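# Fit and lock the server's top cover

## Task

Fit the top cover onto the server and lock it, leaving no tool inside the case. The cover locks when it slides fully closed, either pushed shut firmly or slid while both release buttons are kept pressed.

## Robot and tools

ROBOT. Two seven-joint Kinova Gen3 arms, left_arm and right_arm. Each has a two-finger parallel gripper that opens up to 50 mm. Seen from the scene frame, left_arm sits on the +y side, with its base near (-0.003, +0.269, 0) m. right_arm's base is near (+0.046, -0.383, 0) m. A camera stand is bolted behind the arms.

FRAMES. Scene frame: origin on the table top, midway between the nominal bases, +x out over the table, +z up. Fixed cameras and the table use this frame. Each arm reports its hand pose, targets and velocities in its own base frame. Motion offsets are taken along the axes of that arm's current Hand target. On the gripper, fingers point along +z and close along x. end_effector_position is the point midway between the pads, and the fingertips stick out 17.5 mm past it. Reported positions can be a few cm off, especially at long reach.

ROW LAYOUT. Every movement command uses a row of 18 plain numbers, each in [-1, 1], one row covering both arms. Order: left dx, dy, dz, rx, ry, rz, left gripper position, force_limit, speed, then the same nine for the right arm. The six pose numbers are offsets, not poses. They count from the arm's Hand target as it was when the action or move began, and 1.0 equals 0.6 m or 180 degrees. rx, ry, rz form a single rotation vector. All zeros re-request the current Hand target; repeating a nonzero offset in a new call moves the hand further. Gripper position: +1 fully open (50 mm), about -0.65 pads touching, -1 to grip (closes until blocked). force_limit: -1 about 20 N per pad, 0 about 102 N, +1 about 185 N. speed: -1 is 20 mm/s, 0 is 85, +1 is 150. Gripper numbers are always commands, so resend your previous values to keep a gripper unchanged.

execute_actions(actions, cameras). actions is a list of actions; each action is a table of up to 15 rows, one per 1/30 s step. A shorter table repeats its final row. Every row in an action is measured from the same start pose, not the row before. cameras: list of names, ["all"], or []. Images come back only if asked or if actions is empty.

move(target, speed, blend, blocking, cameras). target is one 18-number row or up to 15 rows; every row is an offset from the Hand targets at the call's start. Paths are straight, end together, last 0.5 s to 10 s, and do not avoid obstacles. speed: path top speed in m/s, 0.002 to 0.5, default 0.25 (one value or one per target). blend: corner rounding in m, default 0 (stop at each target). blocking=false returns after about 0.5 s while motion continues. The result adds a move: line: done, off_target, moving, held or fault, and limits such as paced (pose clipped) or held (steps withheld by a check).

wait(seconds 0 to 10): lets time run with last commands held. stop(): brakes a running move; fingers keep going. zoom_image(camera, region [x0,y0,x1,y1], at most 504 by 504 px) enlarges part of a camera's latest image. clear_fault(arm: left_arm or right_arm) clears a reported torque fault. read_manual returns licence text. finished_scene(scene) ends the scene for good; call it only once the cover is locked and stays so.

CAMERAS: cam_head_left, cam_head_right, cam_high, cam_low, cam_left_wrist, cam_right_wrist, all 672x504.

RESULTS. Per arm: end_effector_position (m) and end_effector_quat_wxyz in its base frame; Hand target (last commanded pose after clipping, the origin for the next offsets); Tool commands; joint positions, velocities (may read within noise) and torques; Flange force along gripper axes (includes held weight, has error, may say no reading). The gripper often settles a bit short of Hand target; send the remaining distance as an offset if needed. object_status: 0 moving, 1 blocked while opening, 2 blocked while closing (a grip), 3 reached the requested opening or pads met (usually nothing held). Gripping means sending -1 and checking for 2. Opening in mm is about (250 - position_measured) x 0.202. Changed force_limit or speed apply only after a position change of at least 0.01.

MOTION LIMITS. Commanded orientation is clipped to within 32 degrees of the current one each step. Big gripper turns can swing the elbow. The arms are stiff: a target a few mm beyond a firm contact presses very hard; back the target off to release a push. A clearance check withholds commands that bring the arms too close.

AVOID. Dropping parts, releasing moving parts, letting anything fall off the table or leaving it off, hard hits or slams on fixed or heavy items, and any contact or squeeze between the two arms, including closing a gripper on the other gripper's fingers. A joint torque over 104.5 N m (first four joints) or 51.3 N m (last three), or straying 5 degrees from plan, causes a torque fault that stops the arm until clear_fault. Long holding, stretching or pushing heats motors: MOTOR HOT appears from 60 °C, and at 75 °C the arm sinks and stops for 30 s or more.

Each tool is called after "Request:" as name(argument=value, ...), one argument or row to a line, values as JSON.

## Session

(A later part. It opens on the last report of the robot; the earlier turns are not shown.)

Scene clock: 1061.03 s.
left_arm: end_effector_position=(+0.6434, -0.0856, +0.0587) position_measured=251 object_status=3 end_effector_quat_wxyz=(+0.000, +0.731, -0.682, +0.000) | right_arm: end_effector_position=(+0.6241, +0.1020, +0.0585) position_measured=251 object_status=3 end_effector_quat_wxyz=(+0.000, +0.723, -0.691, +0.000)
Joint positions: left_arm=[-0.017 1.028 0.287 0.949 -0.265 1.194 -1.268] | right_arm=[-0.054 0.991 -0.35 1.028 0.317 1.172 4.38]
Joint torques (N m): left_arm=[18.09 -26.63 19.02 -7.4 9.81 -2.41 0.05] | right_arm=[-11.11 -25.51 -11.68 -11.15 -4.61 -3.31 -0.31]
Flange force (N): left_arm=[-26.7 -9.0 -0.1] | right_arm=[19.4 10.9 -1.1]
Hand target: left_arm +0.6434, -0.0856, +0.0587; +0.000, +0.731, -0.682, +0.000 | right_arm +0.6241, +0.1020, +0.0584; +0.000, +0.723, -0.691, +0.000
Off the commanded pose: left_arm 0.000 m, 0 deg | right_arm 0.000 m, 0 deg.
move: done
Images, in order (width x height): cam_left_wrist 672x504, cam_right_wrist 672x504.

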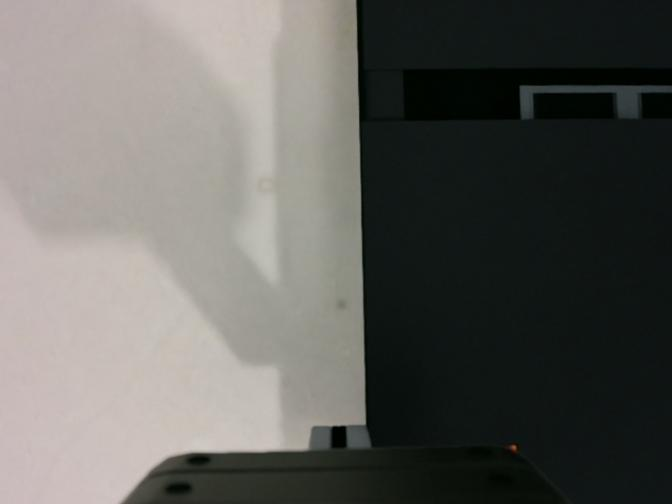

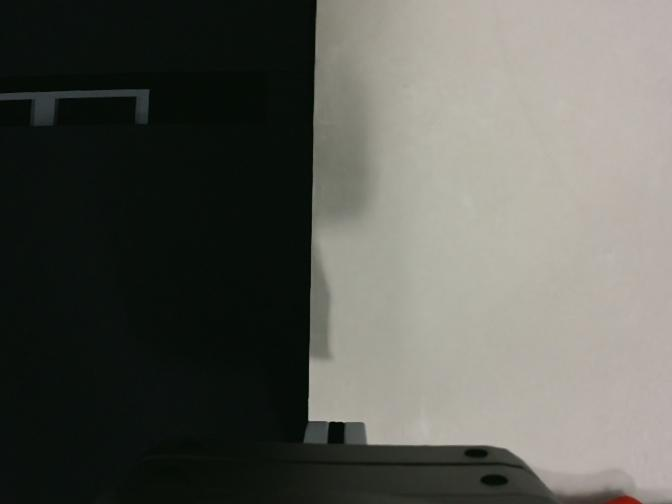

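Request:
move(
  target=[0,-0.0167,0,0,0,0,-0.7,-0.8,0,0,-0.0167,0,0,0,0,-0.7,-0.8,0],
  speed=0.03,
  cameras=["cam_left_wrist","cam_right_wrist","cam_low"],
)

Request:
zoom_image(
  camera="cam_left_wrist",
  region=[320, 0, 480, 240],
)

Request:
zoom_image(
  camera="cam_low",
  region=[290, 250, 350, 295],
)

Scene clock: 1091.70 s.
left_arm: end_effector_position=(+0.6534, -0.0849, +0.0587) position_measured=251 object_status=3 end_effector_quat_wxyz=(+0.000, +0.731, -0.682, +0.000) | right_arm: end_effector_position=(+0.6341, +0.1025, +0.0584) position_measured=251 object_status=3 end_effector_quat_wxyz=(+0.000, +0.723, -0.691, +0.000)
Joint positions: left_arm=[-0.013 1.055 0.287 0.888 -0.266 1.227 -1.278] | right_arm=[-0.06 1.015 -0.348 0.971 0.317 1.201 4.391]
Joint torques (N m): left_arm=[16.23 -31.14 17.59 -13.78 8.47 -7.15 0.16] | right_arm=[-10.56 -28.55 -11.19 -13.71 -4.08 -4.43 -0.33]
Flange force (N): left_arm=[-25.8 2.4 0.2] | right_arm=[18.8 15.7 1.7]
Hand target: left_arm +0.6534, -0.0849, +0.0587; +0.000, +0.731, -0.682, +0.000 | right_arm +0.6341, +0.1025, +0.0584; +0.000, +0.723, -0.691, +0.000
Off the commanded pose: left_arm 0.000 m, 0 deg | right_arm 0.000 m, 0 deg.
move: done
Images, in order (width x height): cam_low 672x504, cam_left_wrist 672x504, cam_right_wrist 672x504.

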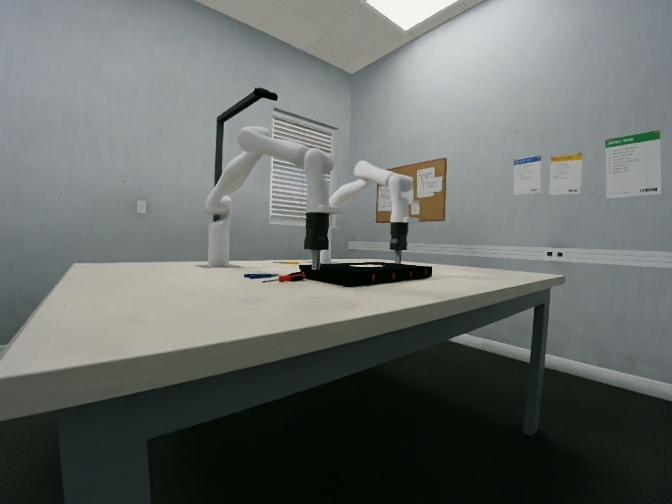

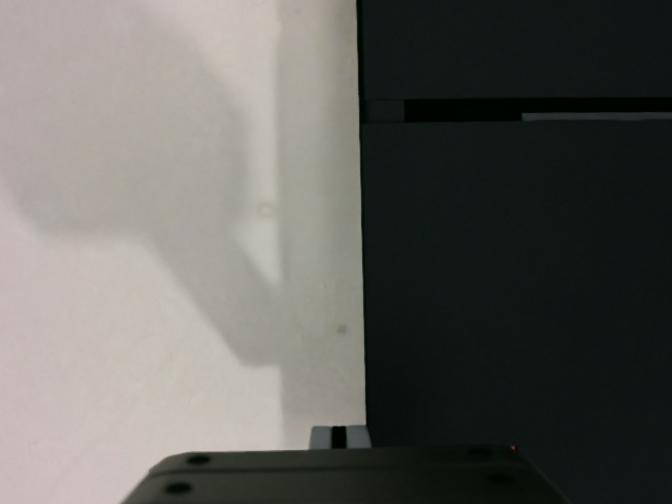

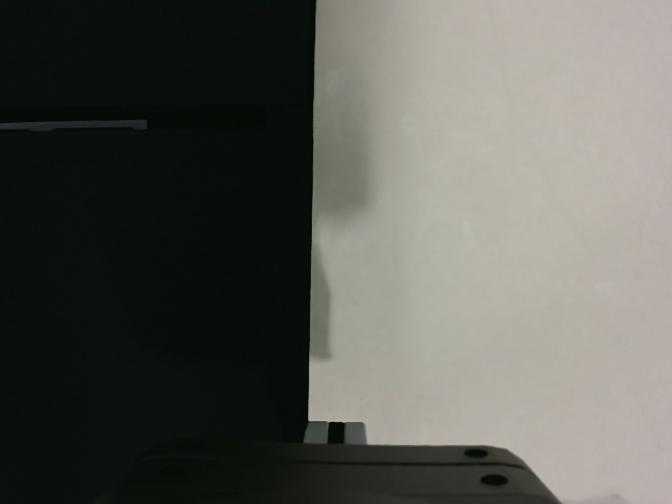

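Scaled by 2.100.

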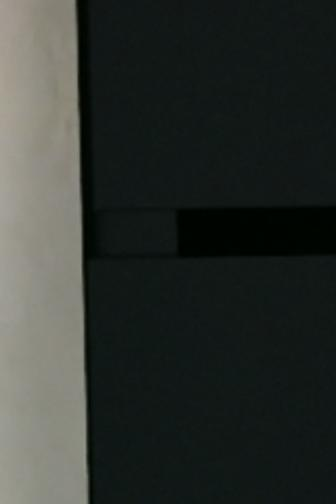

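Scaled by 8.400.

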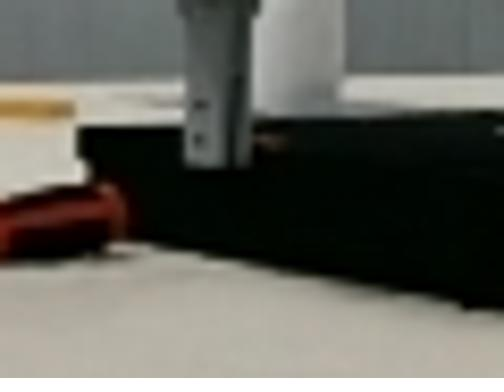

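Request:
move(
  target=[0,-0.0083,0,0,0,0,-0.7,-0.8,0,0,-0.0083,0,0,0,0,-0.7,-0.8,0],
  speed=0.03,
  cameras=["cam_left_wrist","cam_right_wrist","cam_low"],
)

Request:
zoom_image(
  camera="cam_left_wrist",
  region=[320, 0, 480, 240],
)

Request:
zoom_image(
  camera="cam_low",
  region=[290, 250, 440, 295],
)

Scene clock: 1108.13 s.
left_arm: end_effector_position=(+0.6583, -0.0846, +0.0587) position_measured=251 object_status=3 end_effector_quat_wxyz=(+0.000, +0.731, -0.682, +0.000) | right_arm: end_effector_position=(+0.6390, +0.1027, +0.0584) position_measured=251 object_status=3 end_effector_quat_wxyz=(+0.000, +0.723, -0.691, +0.000)
Joint positions: left_arm=[-0.01 1.069 0.288 0.856 -0.267 1.245 -1.283] | right_arm=[-0.063 1.028 -0.347 0.942 0.316 1.217 4.397]
Joint torques (N m): left_arm=[16.33 -32.85 17.53 -14.19 8.56 -6.94 0.18] | right_arm=[-10.31 -28.75 -10.88 -13.31 -4.11 -4.04 -0.33]
Flange force (N): left_arm=[-25.7 1.6 2.5] | right_arm=[18.2 14.7 2.0]
Hand target: left_arm +0.6583, -0.0846, +0.0587; +0.000, +0.731, -0.682, +0.000 | right_arm +0.6390, +0.1027, +0.0584; +0.000, +0.723, -0.691, +0.000
Off the commanded pose: left_arm 0.000 m, 0 deg | right_arm 0.000 m, 0 deg.
move: done
Images, in order (width x height): cam_low 672x504, cam_left_wrist 672x504, cam_right_wrist 672x504.

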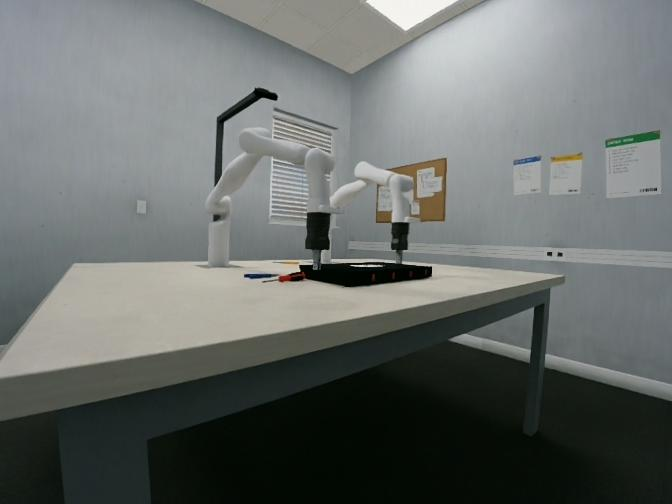

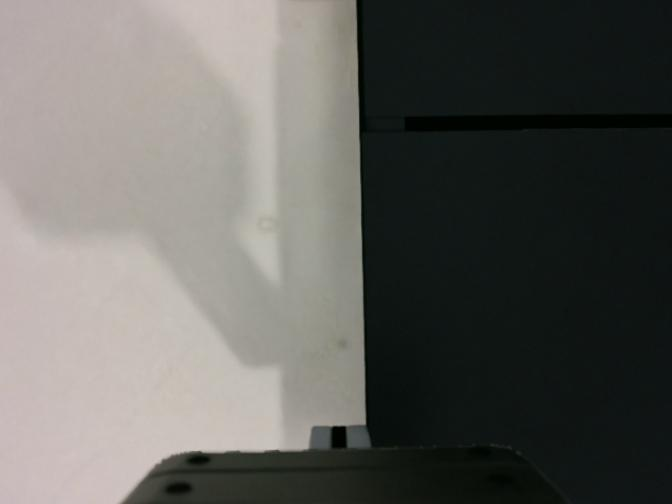

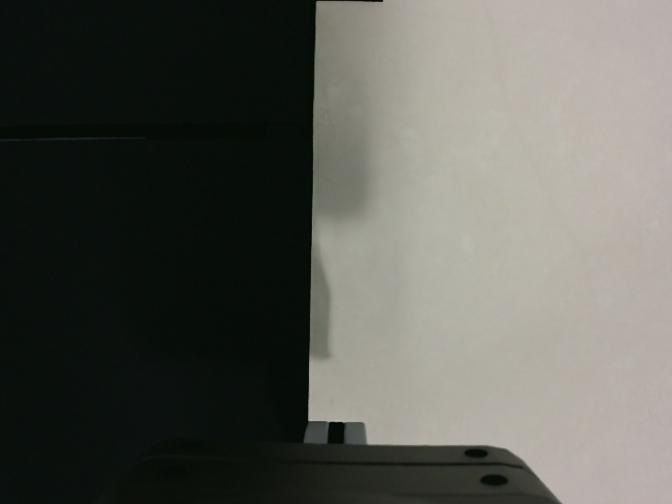

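Scaled by 2.100.

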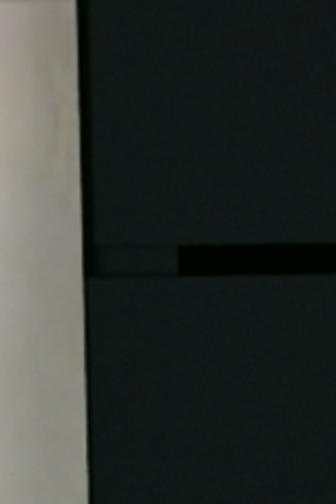

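Scaled by 3.360.

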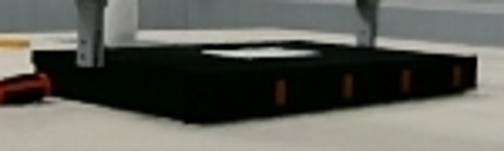

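Request:
move(
  target=[
    [-0.02,0,0,0,0,0,-0.7,-0.8,0,0.02,0,0,0,0,0,-0.7,-0.8,0],
    [-0.02,0,-0.0833,0,0,0,-0.7,-0.8,0,0.02,0,-0.0833,0,0,0,-0.7,-0.8,0],
    [0.05,0.225,-0.0833,0,0,0,-0.7,-0.8,0,-0.05,0.225,-0.0833,0,0,0,-0.7,-0.8,0],
    [0.05,0.225,-0.0047,0,0,0,-0.7,-0.8,0,-0.05,0.225,-0.0047,0,0,0,-0.7,-0.8,0],
  ],
  speed=[0.05,0.15,0.25,0.12],
  blend=[0.002,0.01,0.02,0],
  cameras=["cam_left_wrist","cam_right_wrist","cam_low","cam_head_left"],
)

Request:
zoom_image(
  camera="cam_head_left",
  region=[270, 190, 510, 350],
)

Request:
zoom_image(
  camera="cam_low",
  region=[290, 250, 440, 295],
)

Scene clock: 1154.63 s.
left_arm: end_effector_position=(+0.5257, -0.1239, +0.0614) position_measured=251 object_status=3 end_effector_quat_wxyz=(+0.000, +0.731, -0.682, +0.000) | right_arm: end_effector_position=(+0.5028, +0.1265, +0.0613) position_measured=251 object_status=3 end_effector_quat_wxyz=(+0.000, +0.723, -0.691, +0.000)
Joint positions: left_arm=[0.021 0.787 0.287 1.477 -0.257 0.914 -1.115] | right_arm=[-0.071 0.757 -0.373 1.545 0.325 0.902 4.204]
Joint torques (N m): left_arm=[-0.41 -21.69 3.37 -6.34 -0.01 0.13 -0.26] | right_arm=[-1.08 -20.79 -3.14 -8.55 0.17 -0.08 -0.12]
Flange force (N): left_arm=[2.4 -3.1 0.3] | right_arm=[3.5 5.8 0.6]
Hand target: left_arm +0.5257, -0.1239, +0.0614; +0.000, +0.731, -0.682, +0.000 | right_arm +0.5028, +0.1265, +0.0613; +0.000, +0.723, -0.691, +0.000
Off the commanded pose: left_arm 0.000 m, 0 deg | right_arm 0.000 m, 0 deg.
move: done
Images, in order (width x height): cam_head_left 672x504, cam_low 672x504, cam_left_wrist 672x504, cam_right_wrist 672x504.

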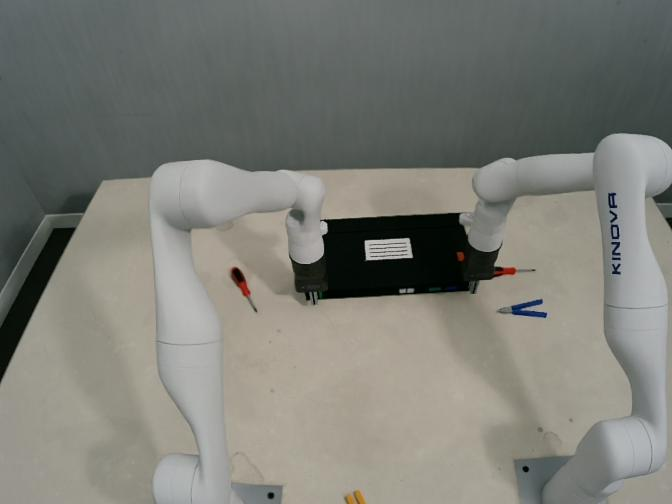

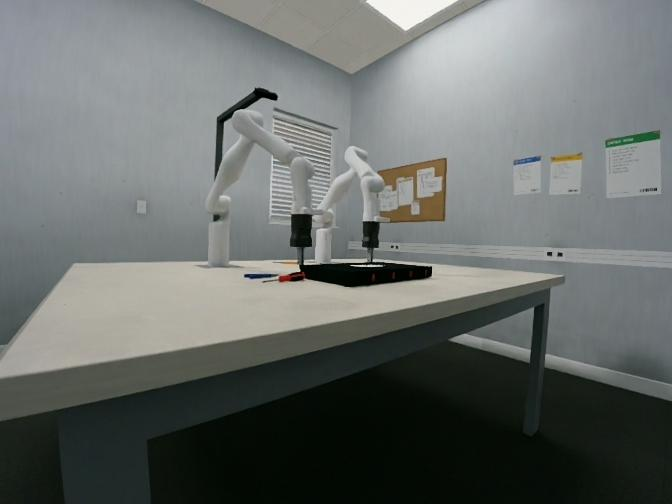

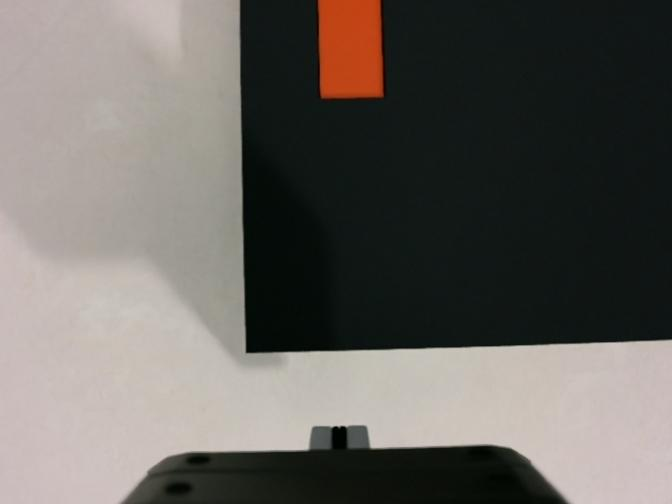

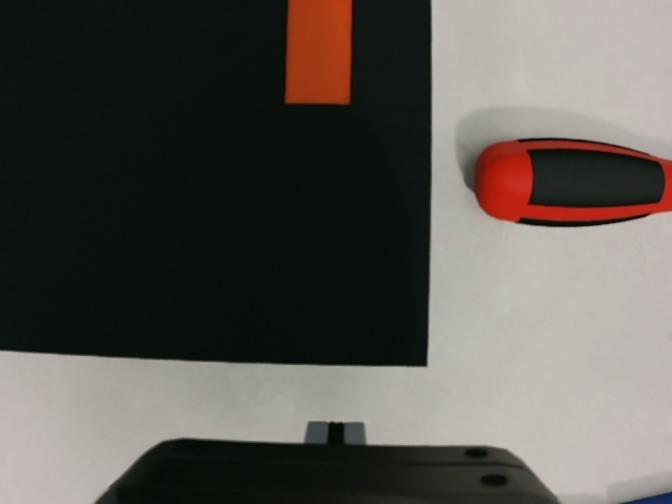

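Scaled by 2.100.

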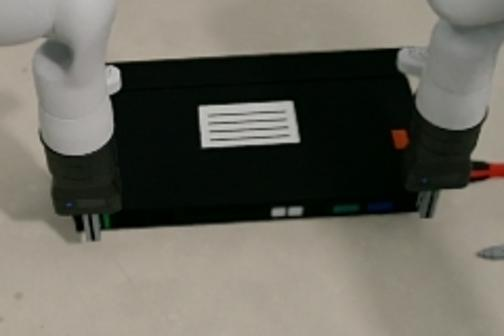

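Scaled by 3.360.

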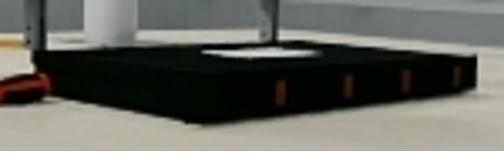

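Request:
move(
  target=[
    [0,-0.0333,0,0,0,0,-0.7,-0.8,0,0,-0.025,0,0,0,0,-0.7,-0.8,0],
    [0,-0.0417,0,0,0,0,-0.7,-0.8,0,0,-0.0333,0,0,0,0,-0.7,-0.8,0],
  ],
  speed=[0.08,0.02],
  blend=[0.001,0],
  cameras=["cam_left_wrist","cam_right_wrist"],
)

Scene clock: 1168.83 s.
left_arm: end_effector_position=(+0.5507, -0.1221, +0.0614) position_measured=251 object_status=3 end_effector_quat_wxyz=(-0.001, +0.731, -0.682, +0.000) | right_arm: end_effector_position=(+0.5228, +0.1274, +0.0613) position_measured=251 object_status=3 end_effector_quat_wxyz=(+0.000, +0.723, -0.691, +0.000)
Joint positions: left_arm=[0.019 0.833 0.288 1.376 -0.259 0.969 -1.136] | right_arm=[-0.073 0.792 -0.37 1.467 0.324 0.944 4.224]
Joint torques (N m): left_arm=[-0.43 -22.81 3.51 -6.46 -0.02 0.24 -0.24] | right_arm=[-1.06 -21.6 -3.19 -8.58 0.2 -0.25 -0.1]
Flange force (N): left_arm=[2.5 -4.1 0.5] | right_arm=[3.1 5.0 0.1]
Hand target: left_arm +0.5507, -0.1221, +0.0614; +0.000, +0.731, -0.682, +0.000 | right_arm +0.5228, +0.1274, +0.0613; +0.000, +0.723, -0.691, +0.000
Off the commanded pose: left_arm 0.000 m, 0 deg | right_arm 0.000 m, 0 deg.
move: done
Images, in order (width x height): cam_left_wrist 672x504, cam_right_wrist 672x504.

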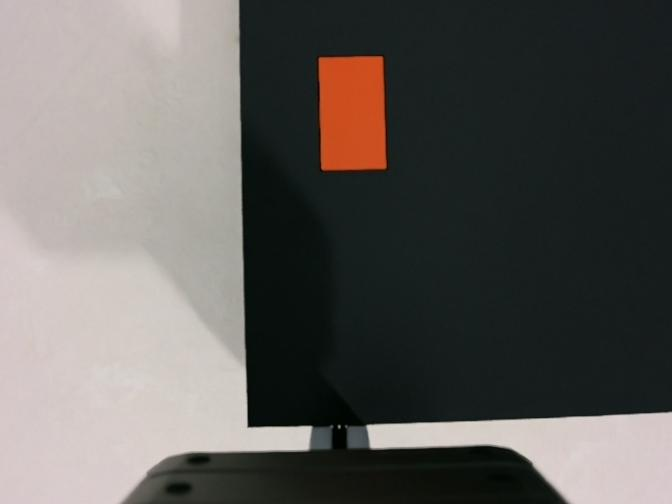

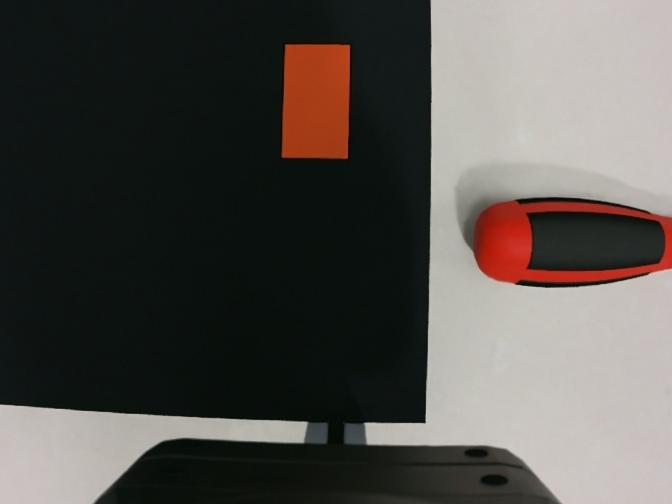

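Request:
move(
  target=[0,-0.0067,0,0,0,0,-0.7,-0.8,0,0,-0.0067,0,0,0,0,-0.7,-0.8,0],
  speed=0.02,
)

Request:
move(
  target=[0,-0.0025,0,0,0,0,-0.7,-0.8,0,0,-0.0025,0,0,0,0,-0.7,-0.8,0],
  speed=0.02,
  cameras=["cam_left_wrist","cam_right_wrist"],
)

Scene clock: 1180.20 s.
left_arm: end_effector_position=(+0.5546, -0.1220, +0.0614) position_measured=251 object_status=3 end_effector_quat_wxyz=(+0.000, +0.731, -0.682, +0.000) | right_arm: end_effector_position=(+0.5267, +0.1276, +0.0613) position_measured=251 object_status=3 end_effector_quat_wxyz=(+0.000, +0.723, -0.691, +0.000)
Joint positions: left_arm=[0.019 0.841 0.288 1.359 -0.26 0.978 -1.14] | right_arm=[-0.073 0.8 -0.37 1.451 0.324 0.952 4.228]
Joint torques (N m): left_arm=[-5.39 -22.7 -0.81 -25.13 -4.54 -15.79 -0.28] | right_arm=[3.33 -22.54 1.66 -30.58 6.41 -16.79 -0.23]
Flange force (N): left_arm=[-0.9 38.7 -22.1] | right_arm=[5.0 56.4 -22.2]
Hand target: left_arm +0.5547, -0.1219, +0.0614; +0.000, +0.731, -0.682, +0.000 | right_arm +0.5268, +0.1276, +0.0613; +0.000, +0.723, -0.691, +0.000
Off the commanded pose: left_arm 0.000 m, 0 deg | right_arm 0.000 m, 0 deg.
move: done

Scene clock: 1180.90 s.
left_arm: end_effector_position=(+0.5563, -0.1216, +0.0615) position_measured=251 object_status=3 end_effector_quat_wxyz=(-0.001, +0.731, -0.682, +0.000) | right_arm: end_effector_position=(+0.5284, +0.1276, +0.0613) position_measured=251 object_status=3 end_effector_quat_wxyz=(+0.000, +0.723, -0.691, +0.000)
Joint positions: left_arm=[0.019 0.844 0.288 1.353 -0.26 0.981 -1.141] | right_arm=[-0.073 0.803 -0.37 1.445 0.324 0.955 4.23]
Joint torques (N m): left_arm=[-4.86 -28.02 0.02 -14.64 -2.85 -4.73 -0.21] | right_arm=[2.15 -27.4 -0.57 -18.87 3.11 -5.81 -0.25]
Flange force (N): left_arm=[6.6 9.4 1.5] | right_arm=[1.0 24.0 2.0]
Hand target: left_arm +0.5562, -0.1218, +0.0614; +0.000, +0.731, -0.682, +0.000 | right_arm +0.5283, +0.1277, +0.0613; +0.000, +0.723, -0.691, +0.000
Off the commanded pose: left_arm 0.000 m, 0 deg | right_arm 0.000 m, 0 deg.
move: done
Images, in order (width x height): cam_left_wrist 672x504, cam_right_wrist 672x504.

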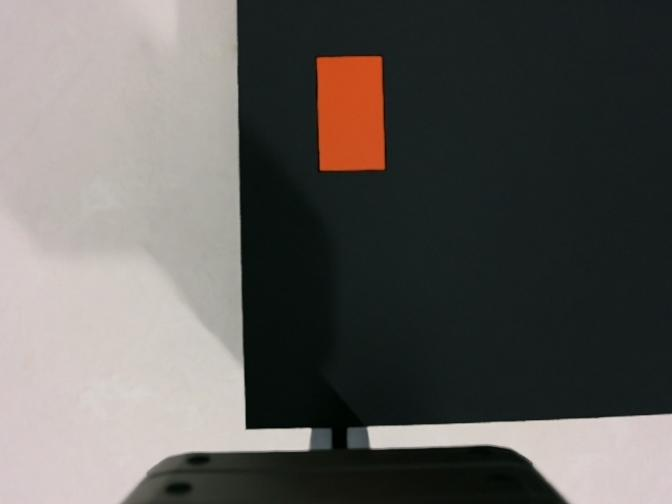

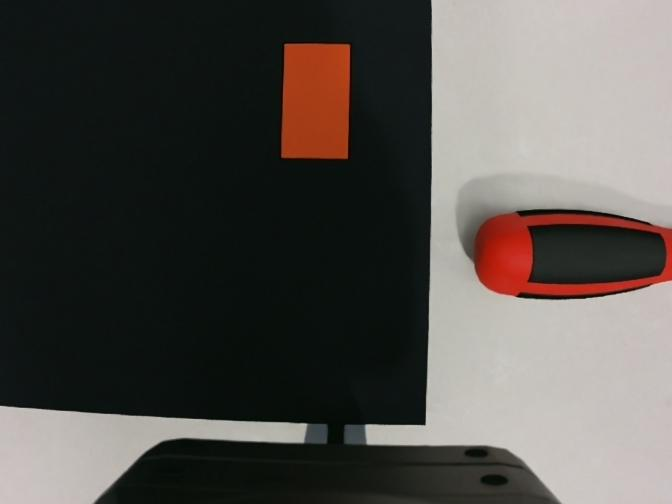

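Request:
move(
  target=[0,-0.0025,0,0,0,0,-0.7,-0.8,0,0,-0.0025,0,0,0,0,-0.7,-0.8,0],
  speed=0.02,
  cameras=["cam_head_left"],
)

Request:
zoom_image(
  camera="cam_head_left",
  region=[290, 190, 490, 310],
)

Scene clock: 1187.97 s.
left_arm: end_effector_position=(+0.5576, -0.1217, +0.0614) position_measured=251 object_status=3 end_effector_quat_wxyz=(+0.000, +0.731, -0.682, +0.000) | right_arm: end_effector_position=(+0.5297, +0.1278, +0.0613) position_measured=251 object_status=3 end_effector_quat_wxyz=(+0.000, +0.723, -0.691, +0.000)
Joint positions: left_arm=[0.019 0.847 0.289 1.346 -0.26 0.985 -1.142] | right_arm=[-0.074 0.805 -0.37 1.439 0.324 0.959 4.231]
Joint torques (N m): left_arm=[-5.88 -27.62 -0.68 -22.39 -4.29 -11.56 -0.28] | right_arm=[2.87 -26.71 0.54 -26.8 5.06 -12.22 -0.24]
Flange force (N): left_arm=[3.3 27.7 -8.2] | right_arm=[3.5 43.7 -8.1]
Hand target: left_arm +0.5577, -0.1216, +0.0614; -0.001, +0.731, -0.682, +0.000 | right_arm +0.5298, +0.1278, +0.0613; +0.000, +0.723, -0.691, +0.000
Off the commanded pose: left_arm 0.000 m, 0 deg | right_arm 0.000 m, 0 deg.
move: done
Images, in order (width x height): cam_head_left 672x504.

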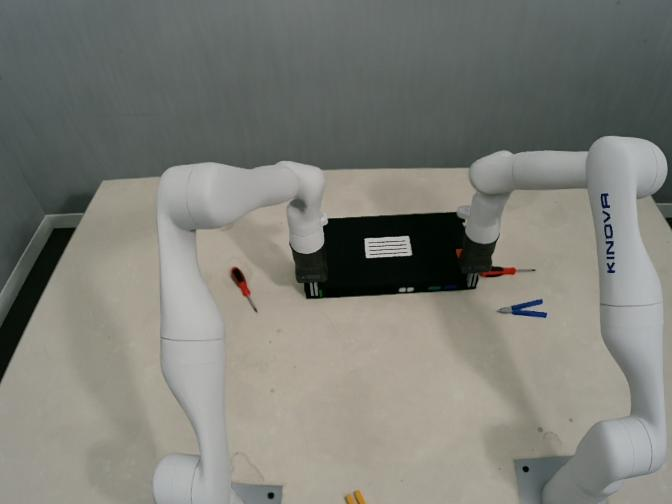

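Scaled by 2.520.

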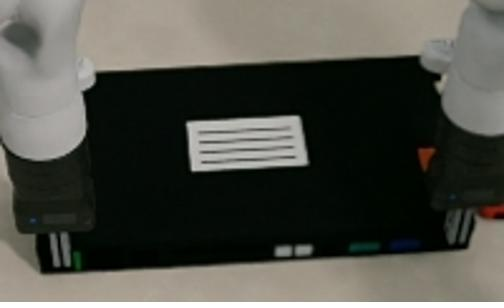

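Request:
move(
  target=[0,-0.0017,0,0,0,0,-0.7,-0.8,0,0,-0.0017,0,0,0,0,-0.7,-0.8,0],
  speed=0.02,
)

Scene clock: 1197.70 s.
left_arm: end_effector_position=(+0.5587, -0.1216, +0.0614) position_measured=251 object_status=3 end_effector_quat_wxyz=(+0.000, +0.731, -0.682, +0.000) | right_arm: end_effector_position=(+0.5308, +0.1278, +0.0613) position_measured=251 object_status=3 end_effector_quat_wxyz=(+0.000, +0.723, -0.691, +0.000)
Joint positions: left_arm=[0.019 0.849 0.289 1.342 -0.26 0.987 -1.143] | right_arm=[-0.074 0.807 -0.37 1.434 0.324 0.961 4.232]
Joint torques (N m): left_arm=[-7.38 -24.96 -2.43 -28.21 -5.84 -17.56 -0.33] | right_arm=[3.99 -23.91 2.29 -32.75 7.07 -18.02 -0.29]
Flange force (N): left_arm=[1.3 44.0 -21.1] | right_arm=[4.7 60.6 -21.7]
Hand target: left_arm +0.5587, -0.1216, +0.0614; +0.000, +0.731, -0.682, +0.000 | right_arm +0.5308, +0.1278, +0.0613; +0.000, +0.723, -0.691, +0.000
Off the commanded pose: left_arm 0.000 m, 0 deg | right_arm 0.000 m, 0 deg.
move: done

Request:
move(
  target=[
    [0,0.02,0,0,0,0,-0.7,-0.8,0,0,0.02,0,0,0,0,-0.7,-0.8,0],
    [0,0.02,-0.12,0,0,0,-0.7,-0.8,0,0,0.02,-0.12,0,0,0,-0.7,-0.8,0],
    [0,-0.15,-0.12,0,0,0,-0.7,-0.8,0,0,-0.15,-0.12,0,0,0,-0.7,-0.8,0],
  ],
  speed=[0.06,0.2,0.25],
  blend=[0.003,0.02,0],
  cameras=["cam_left_wrist","cam_right_wrist"],
)

Request:
zoom_image(
  camera="cam_left_wrist",
  region=[240, 0, 440, 150],
)

Request:
zoom_image(
  camera="cam_right_wrist",
  region=[240, 0, 440, 150],
)

Scene clock: 1211.47 s.
left_arm: end_effector_position=(+0.6485, -0.1154, +0.1335) position_measured=251 object_status=3 end_effector_quat_wxyz=(-0.001, +0.731, -0.682, +0.000) | right_arm: end_effector_position=(+0.6208, +0.1319, +0.1332) position_measured=251 object_status=3 end_effector_quat_wxyz=(+0.000, +0.723, -0.691, +0.000)
Joint positions: left_arm=[0.039 0.991 0.305 0.78 -0.259 1.398 -1.246] | right_arm=[-0.106 0.923 -0.366 0.918 0.298 1.344 4.356]
Joint torques (N m): left_arm=[-0.43 -26.6 3.28 -7.87 0.03 -0.04 -0.28] | right_arm=[-1.03 -25.33 -2.92 -10.23 0.2 -0.19 -0.09]
Flange force (N): left_arm=[3.3 -8.9 -2.1] | right_arm=[3.1 8.5 1.7]
Hand target: left_arm +0.6485, -0.1154, +0.1335; -0.001, +0.731, -0.682, +0.000 | right_arm +0.6208, +0.1319, +0.1332; +0.000, +0.723, -0.691, +0.000
Off the commanded pose: left_arm 0.000 m, 0 deg | right_arm 0.000 m, 0 deg.
move: done
Images, in order (width x height): cam_left_wrist 672x504, cam_right_wrist 672x504.

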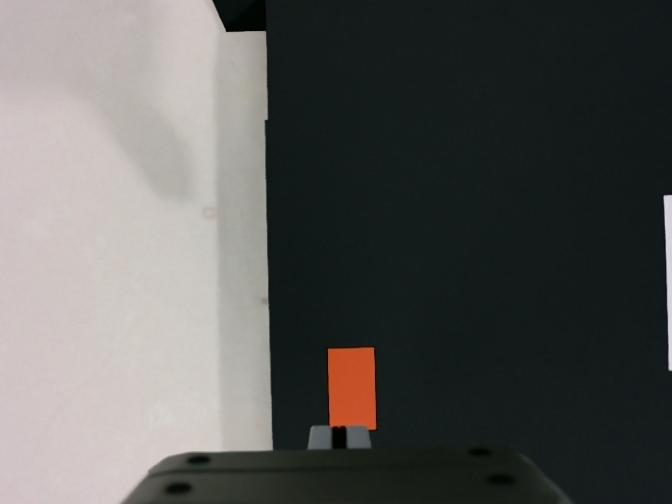

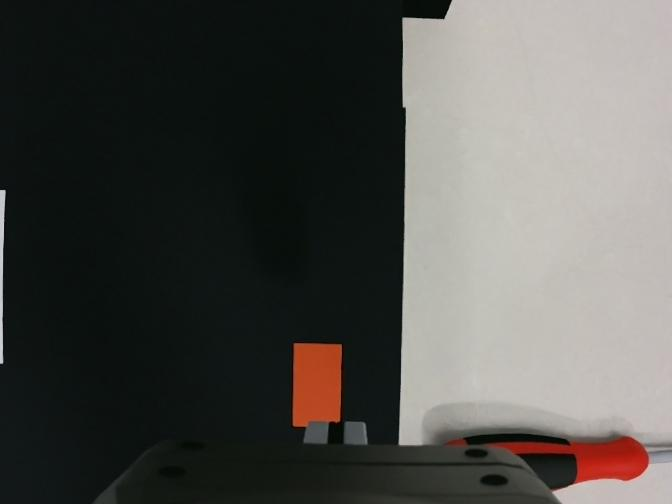

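Scaled by 2.520.

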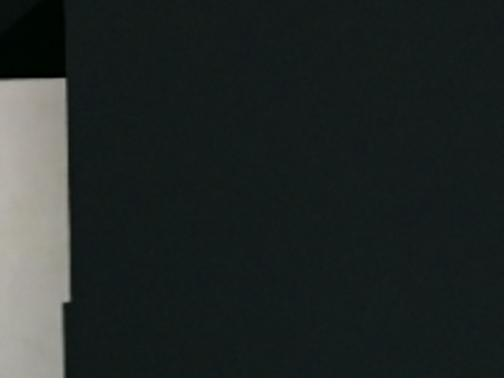

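Scaled by 2.520.

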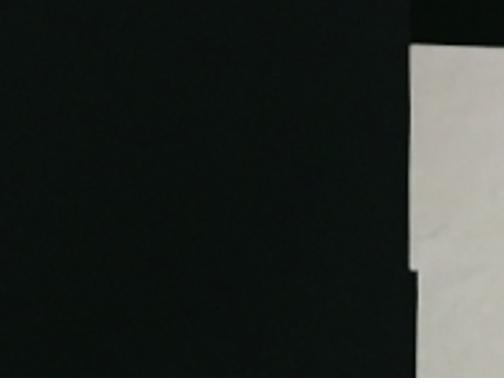

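Request:
finished_scene(
  scene=1,
)

The scene is finished: the task was done.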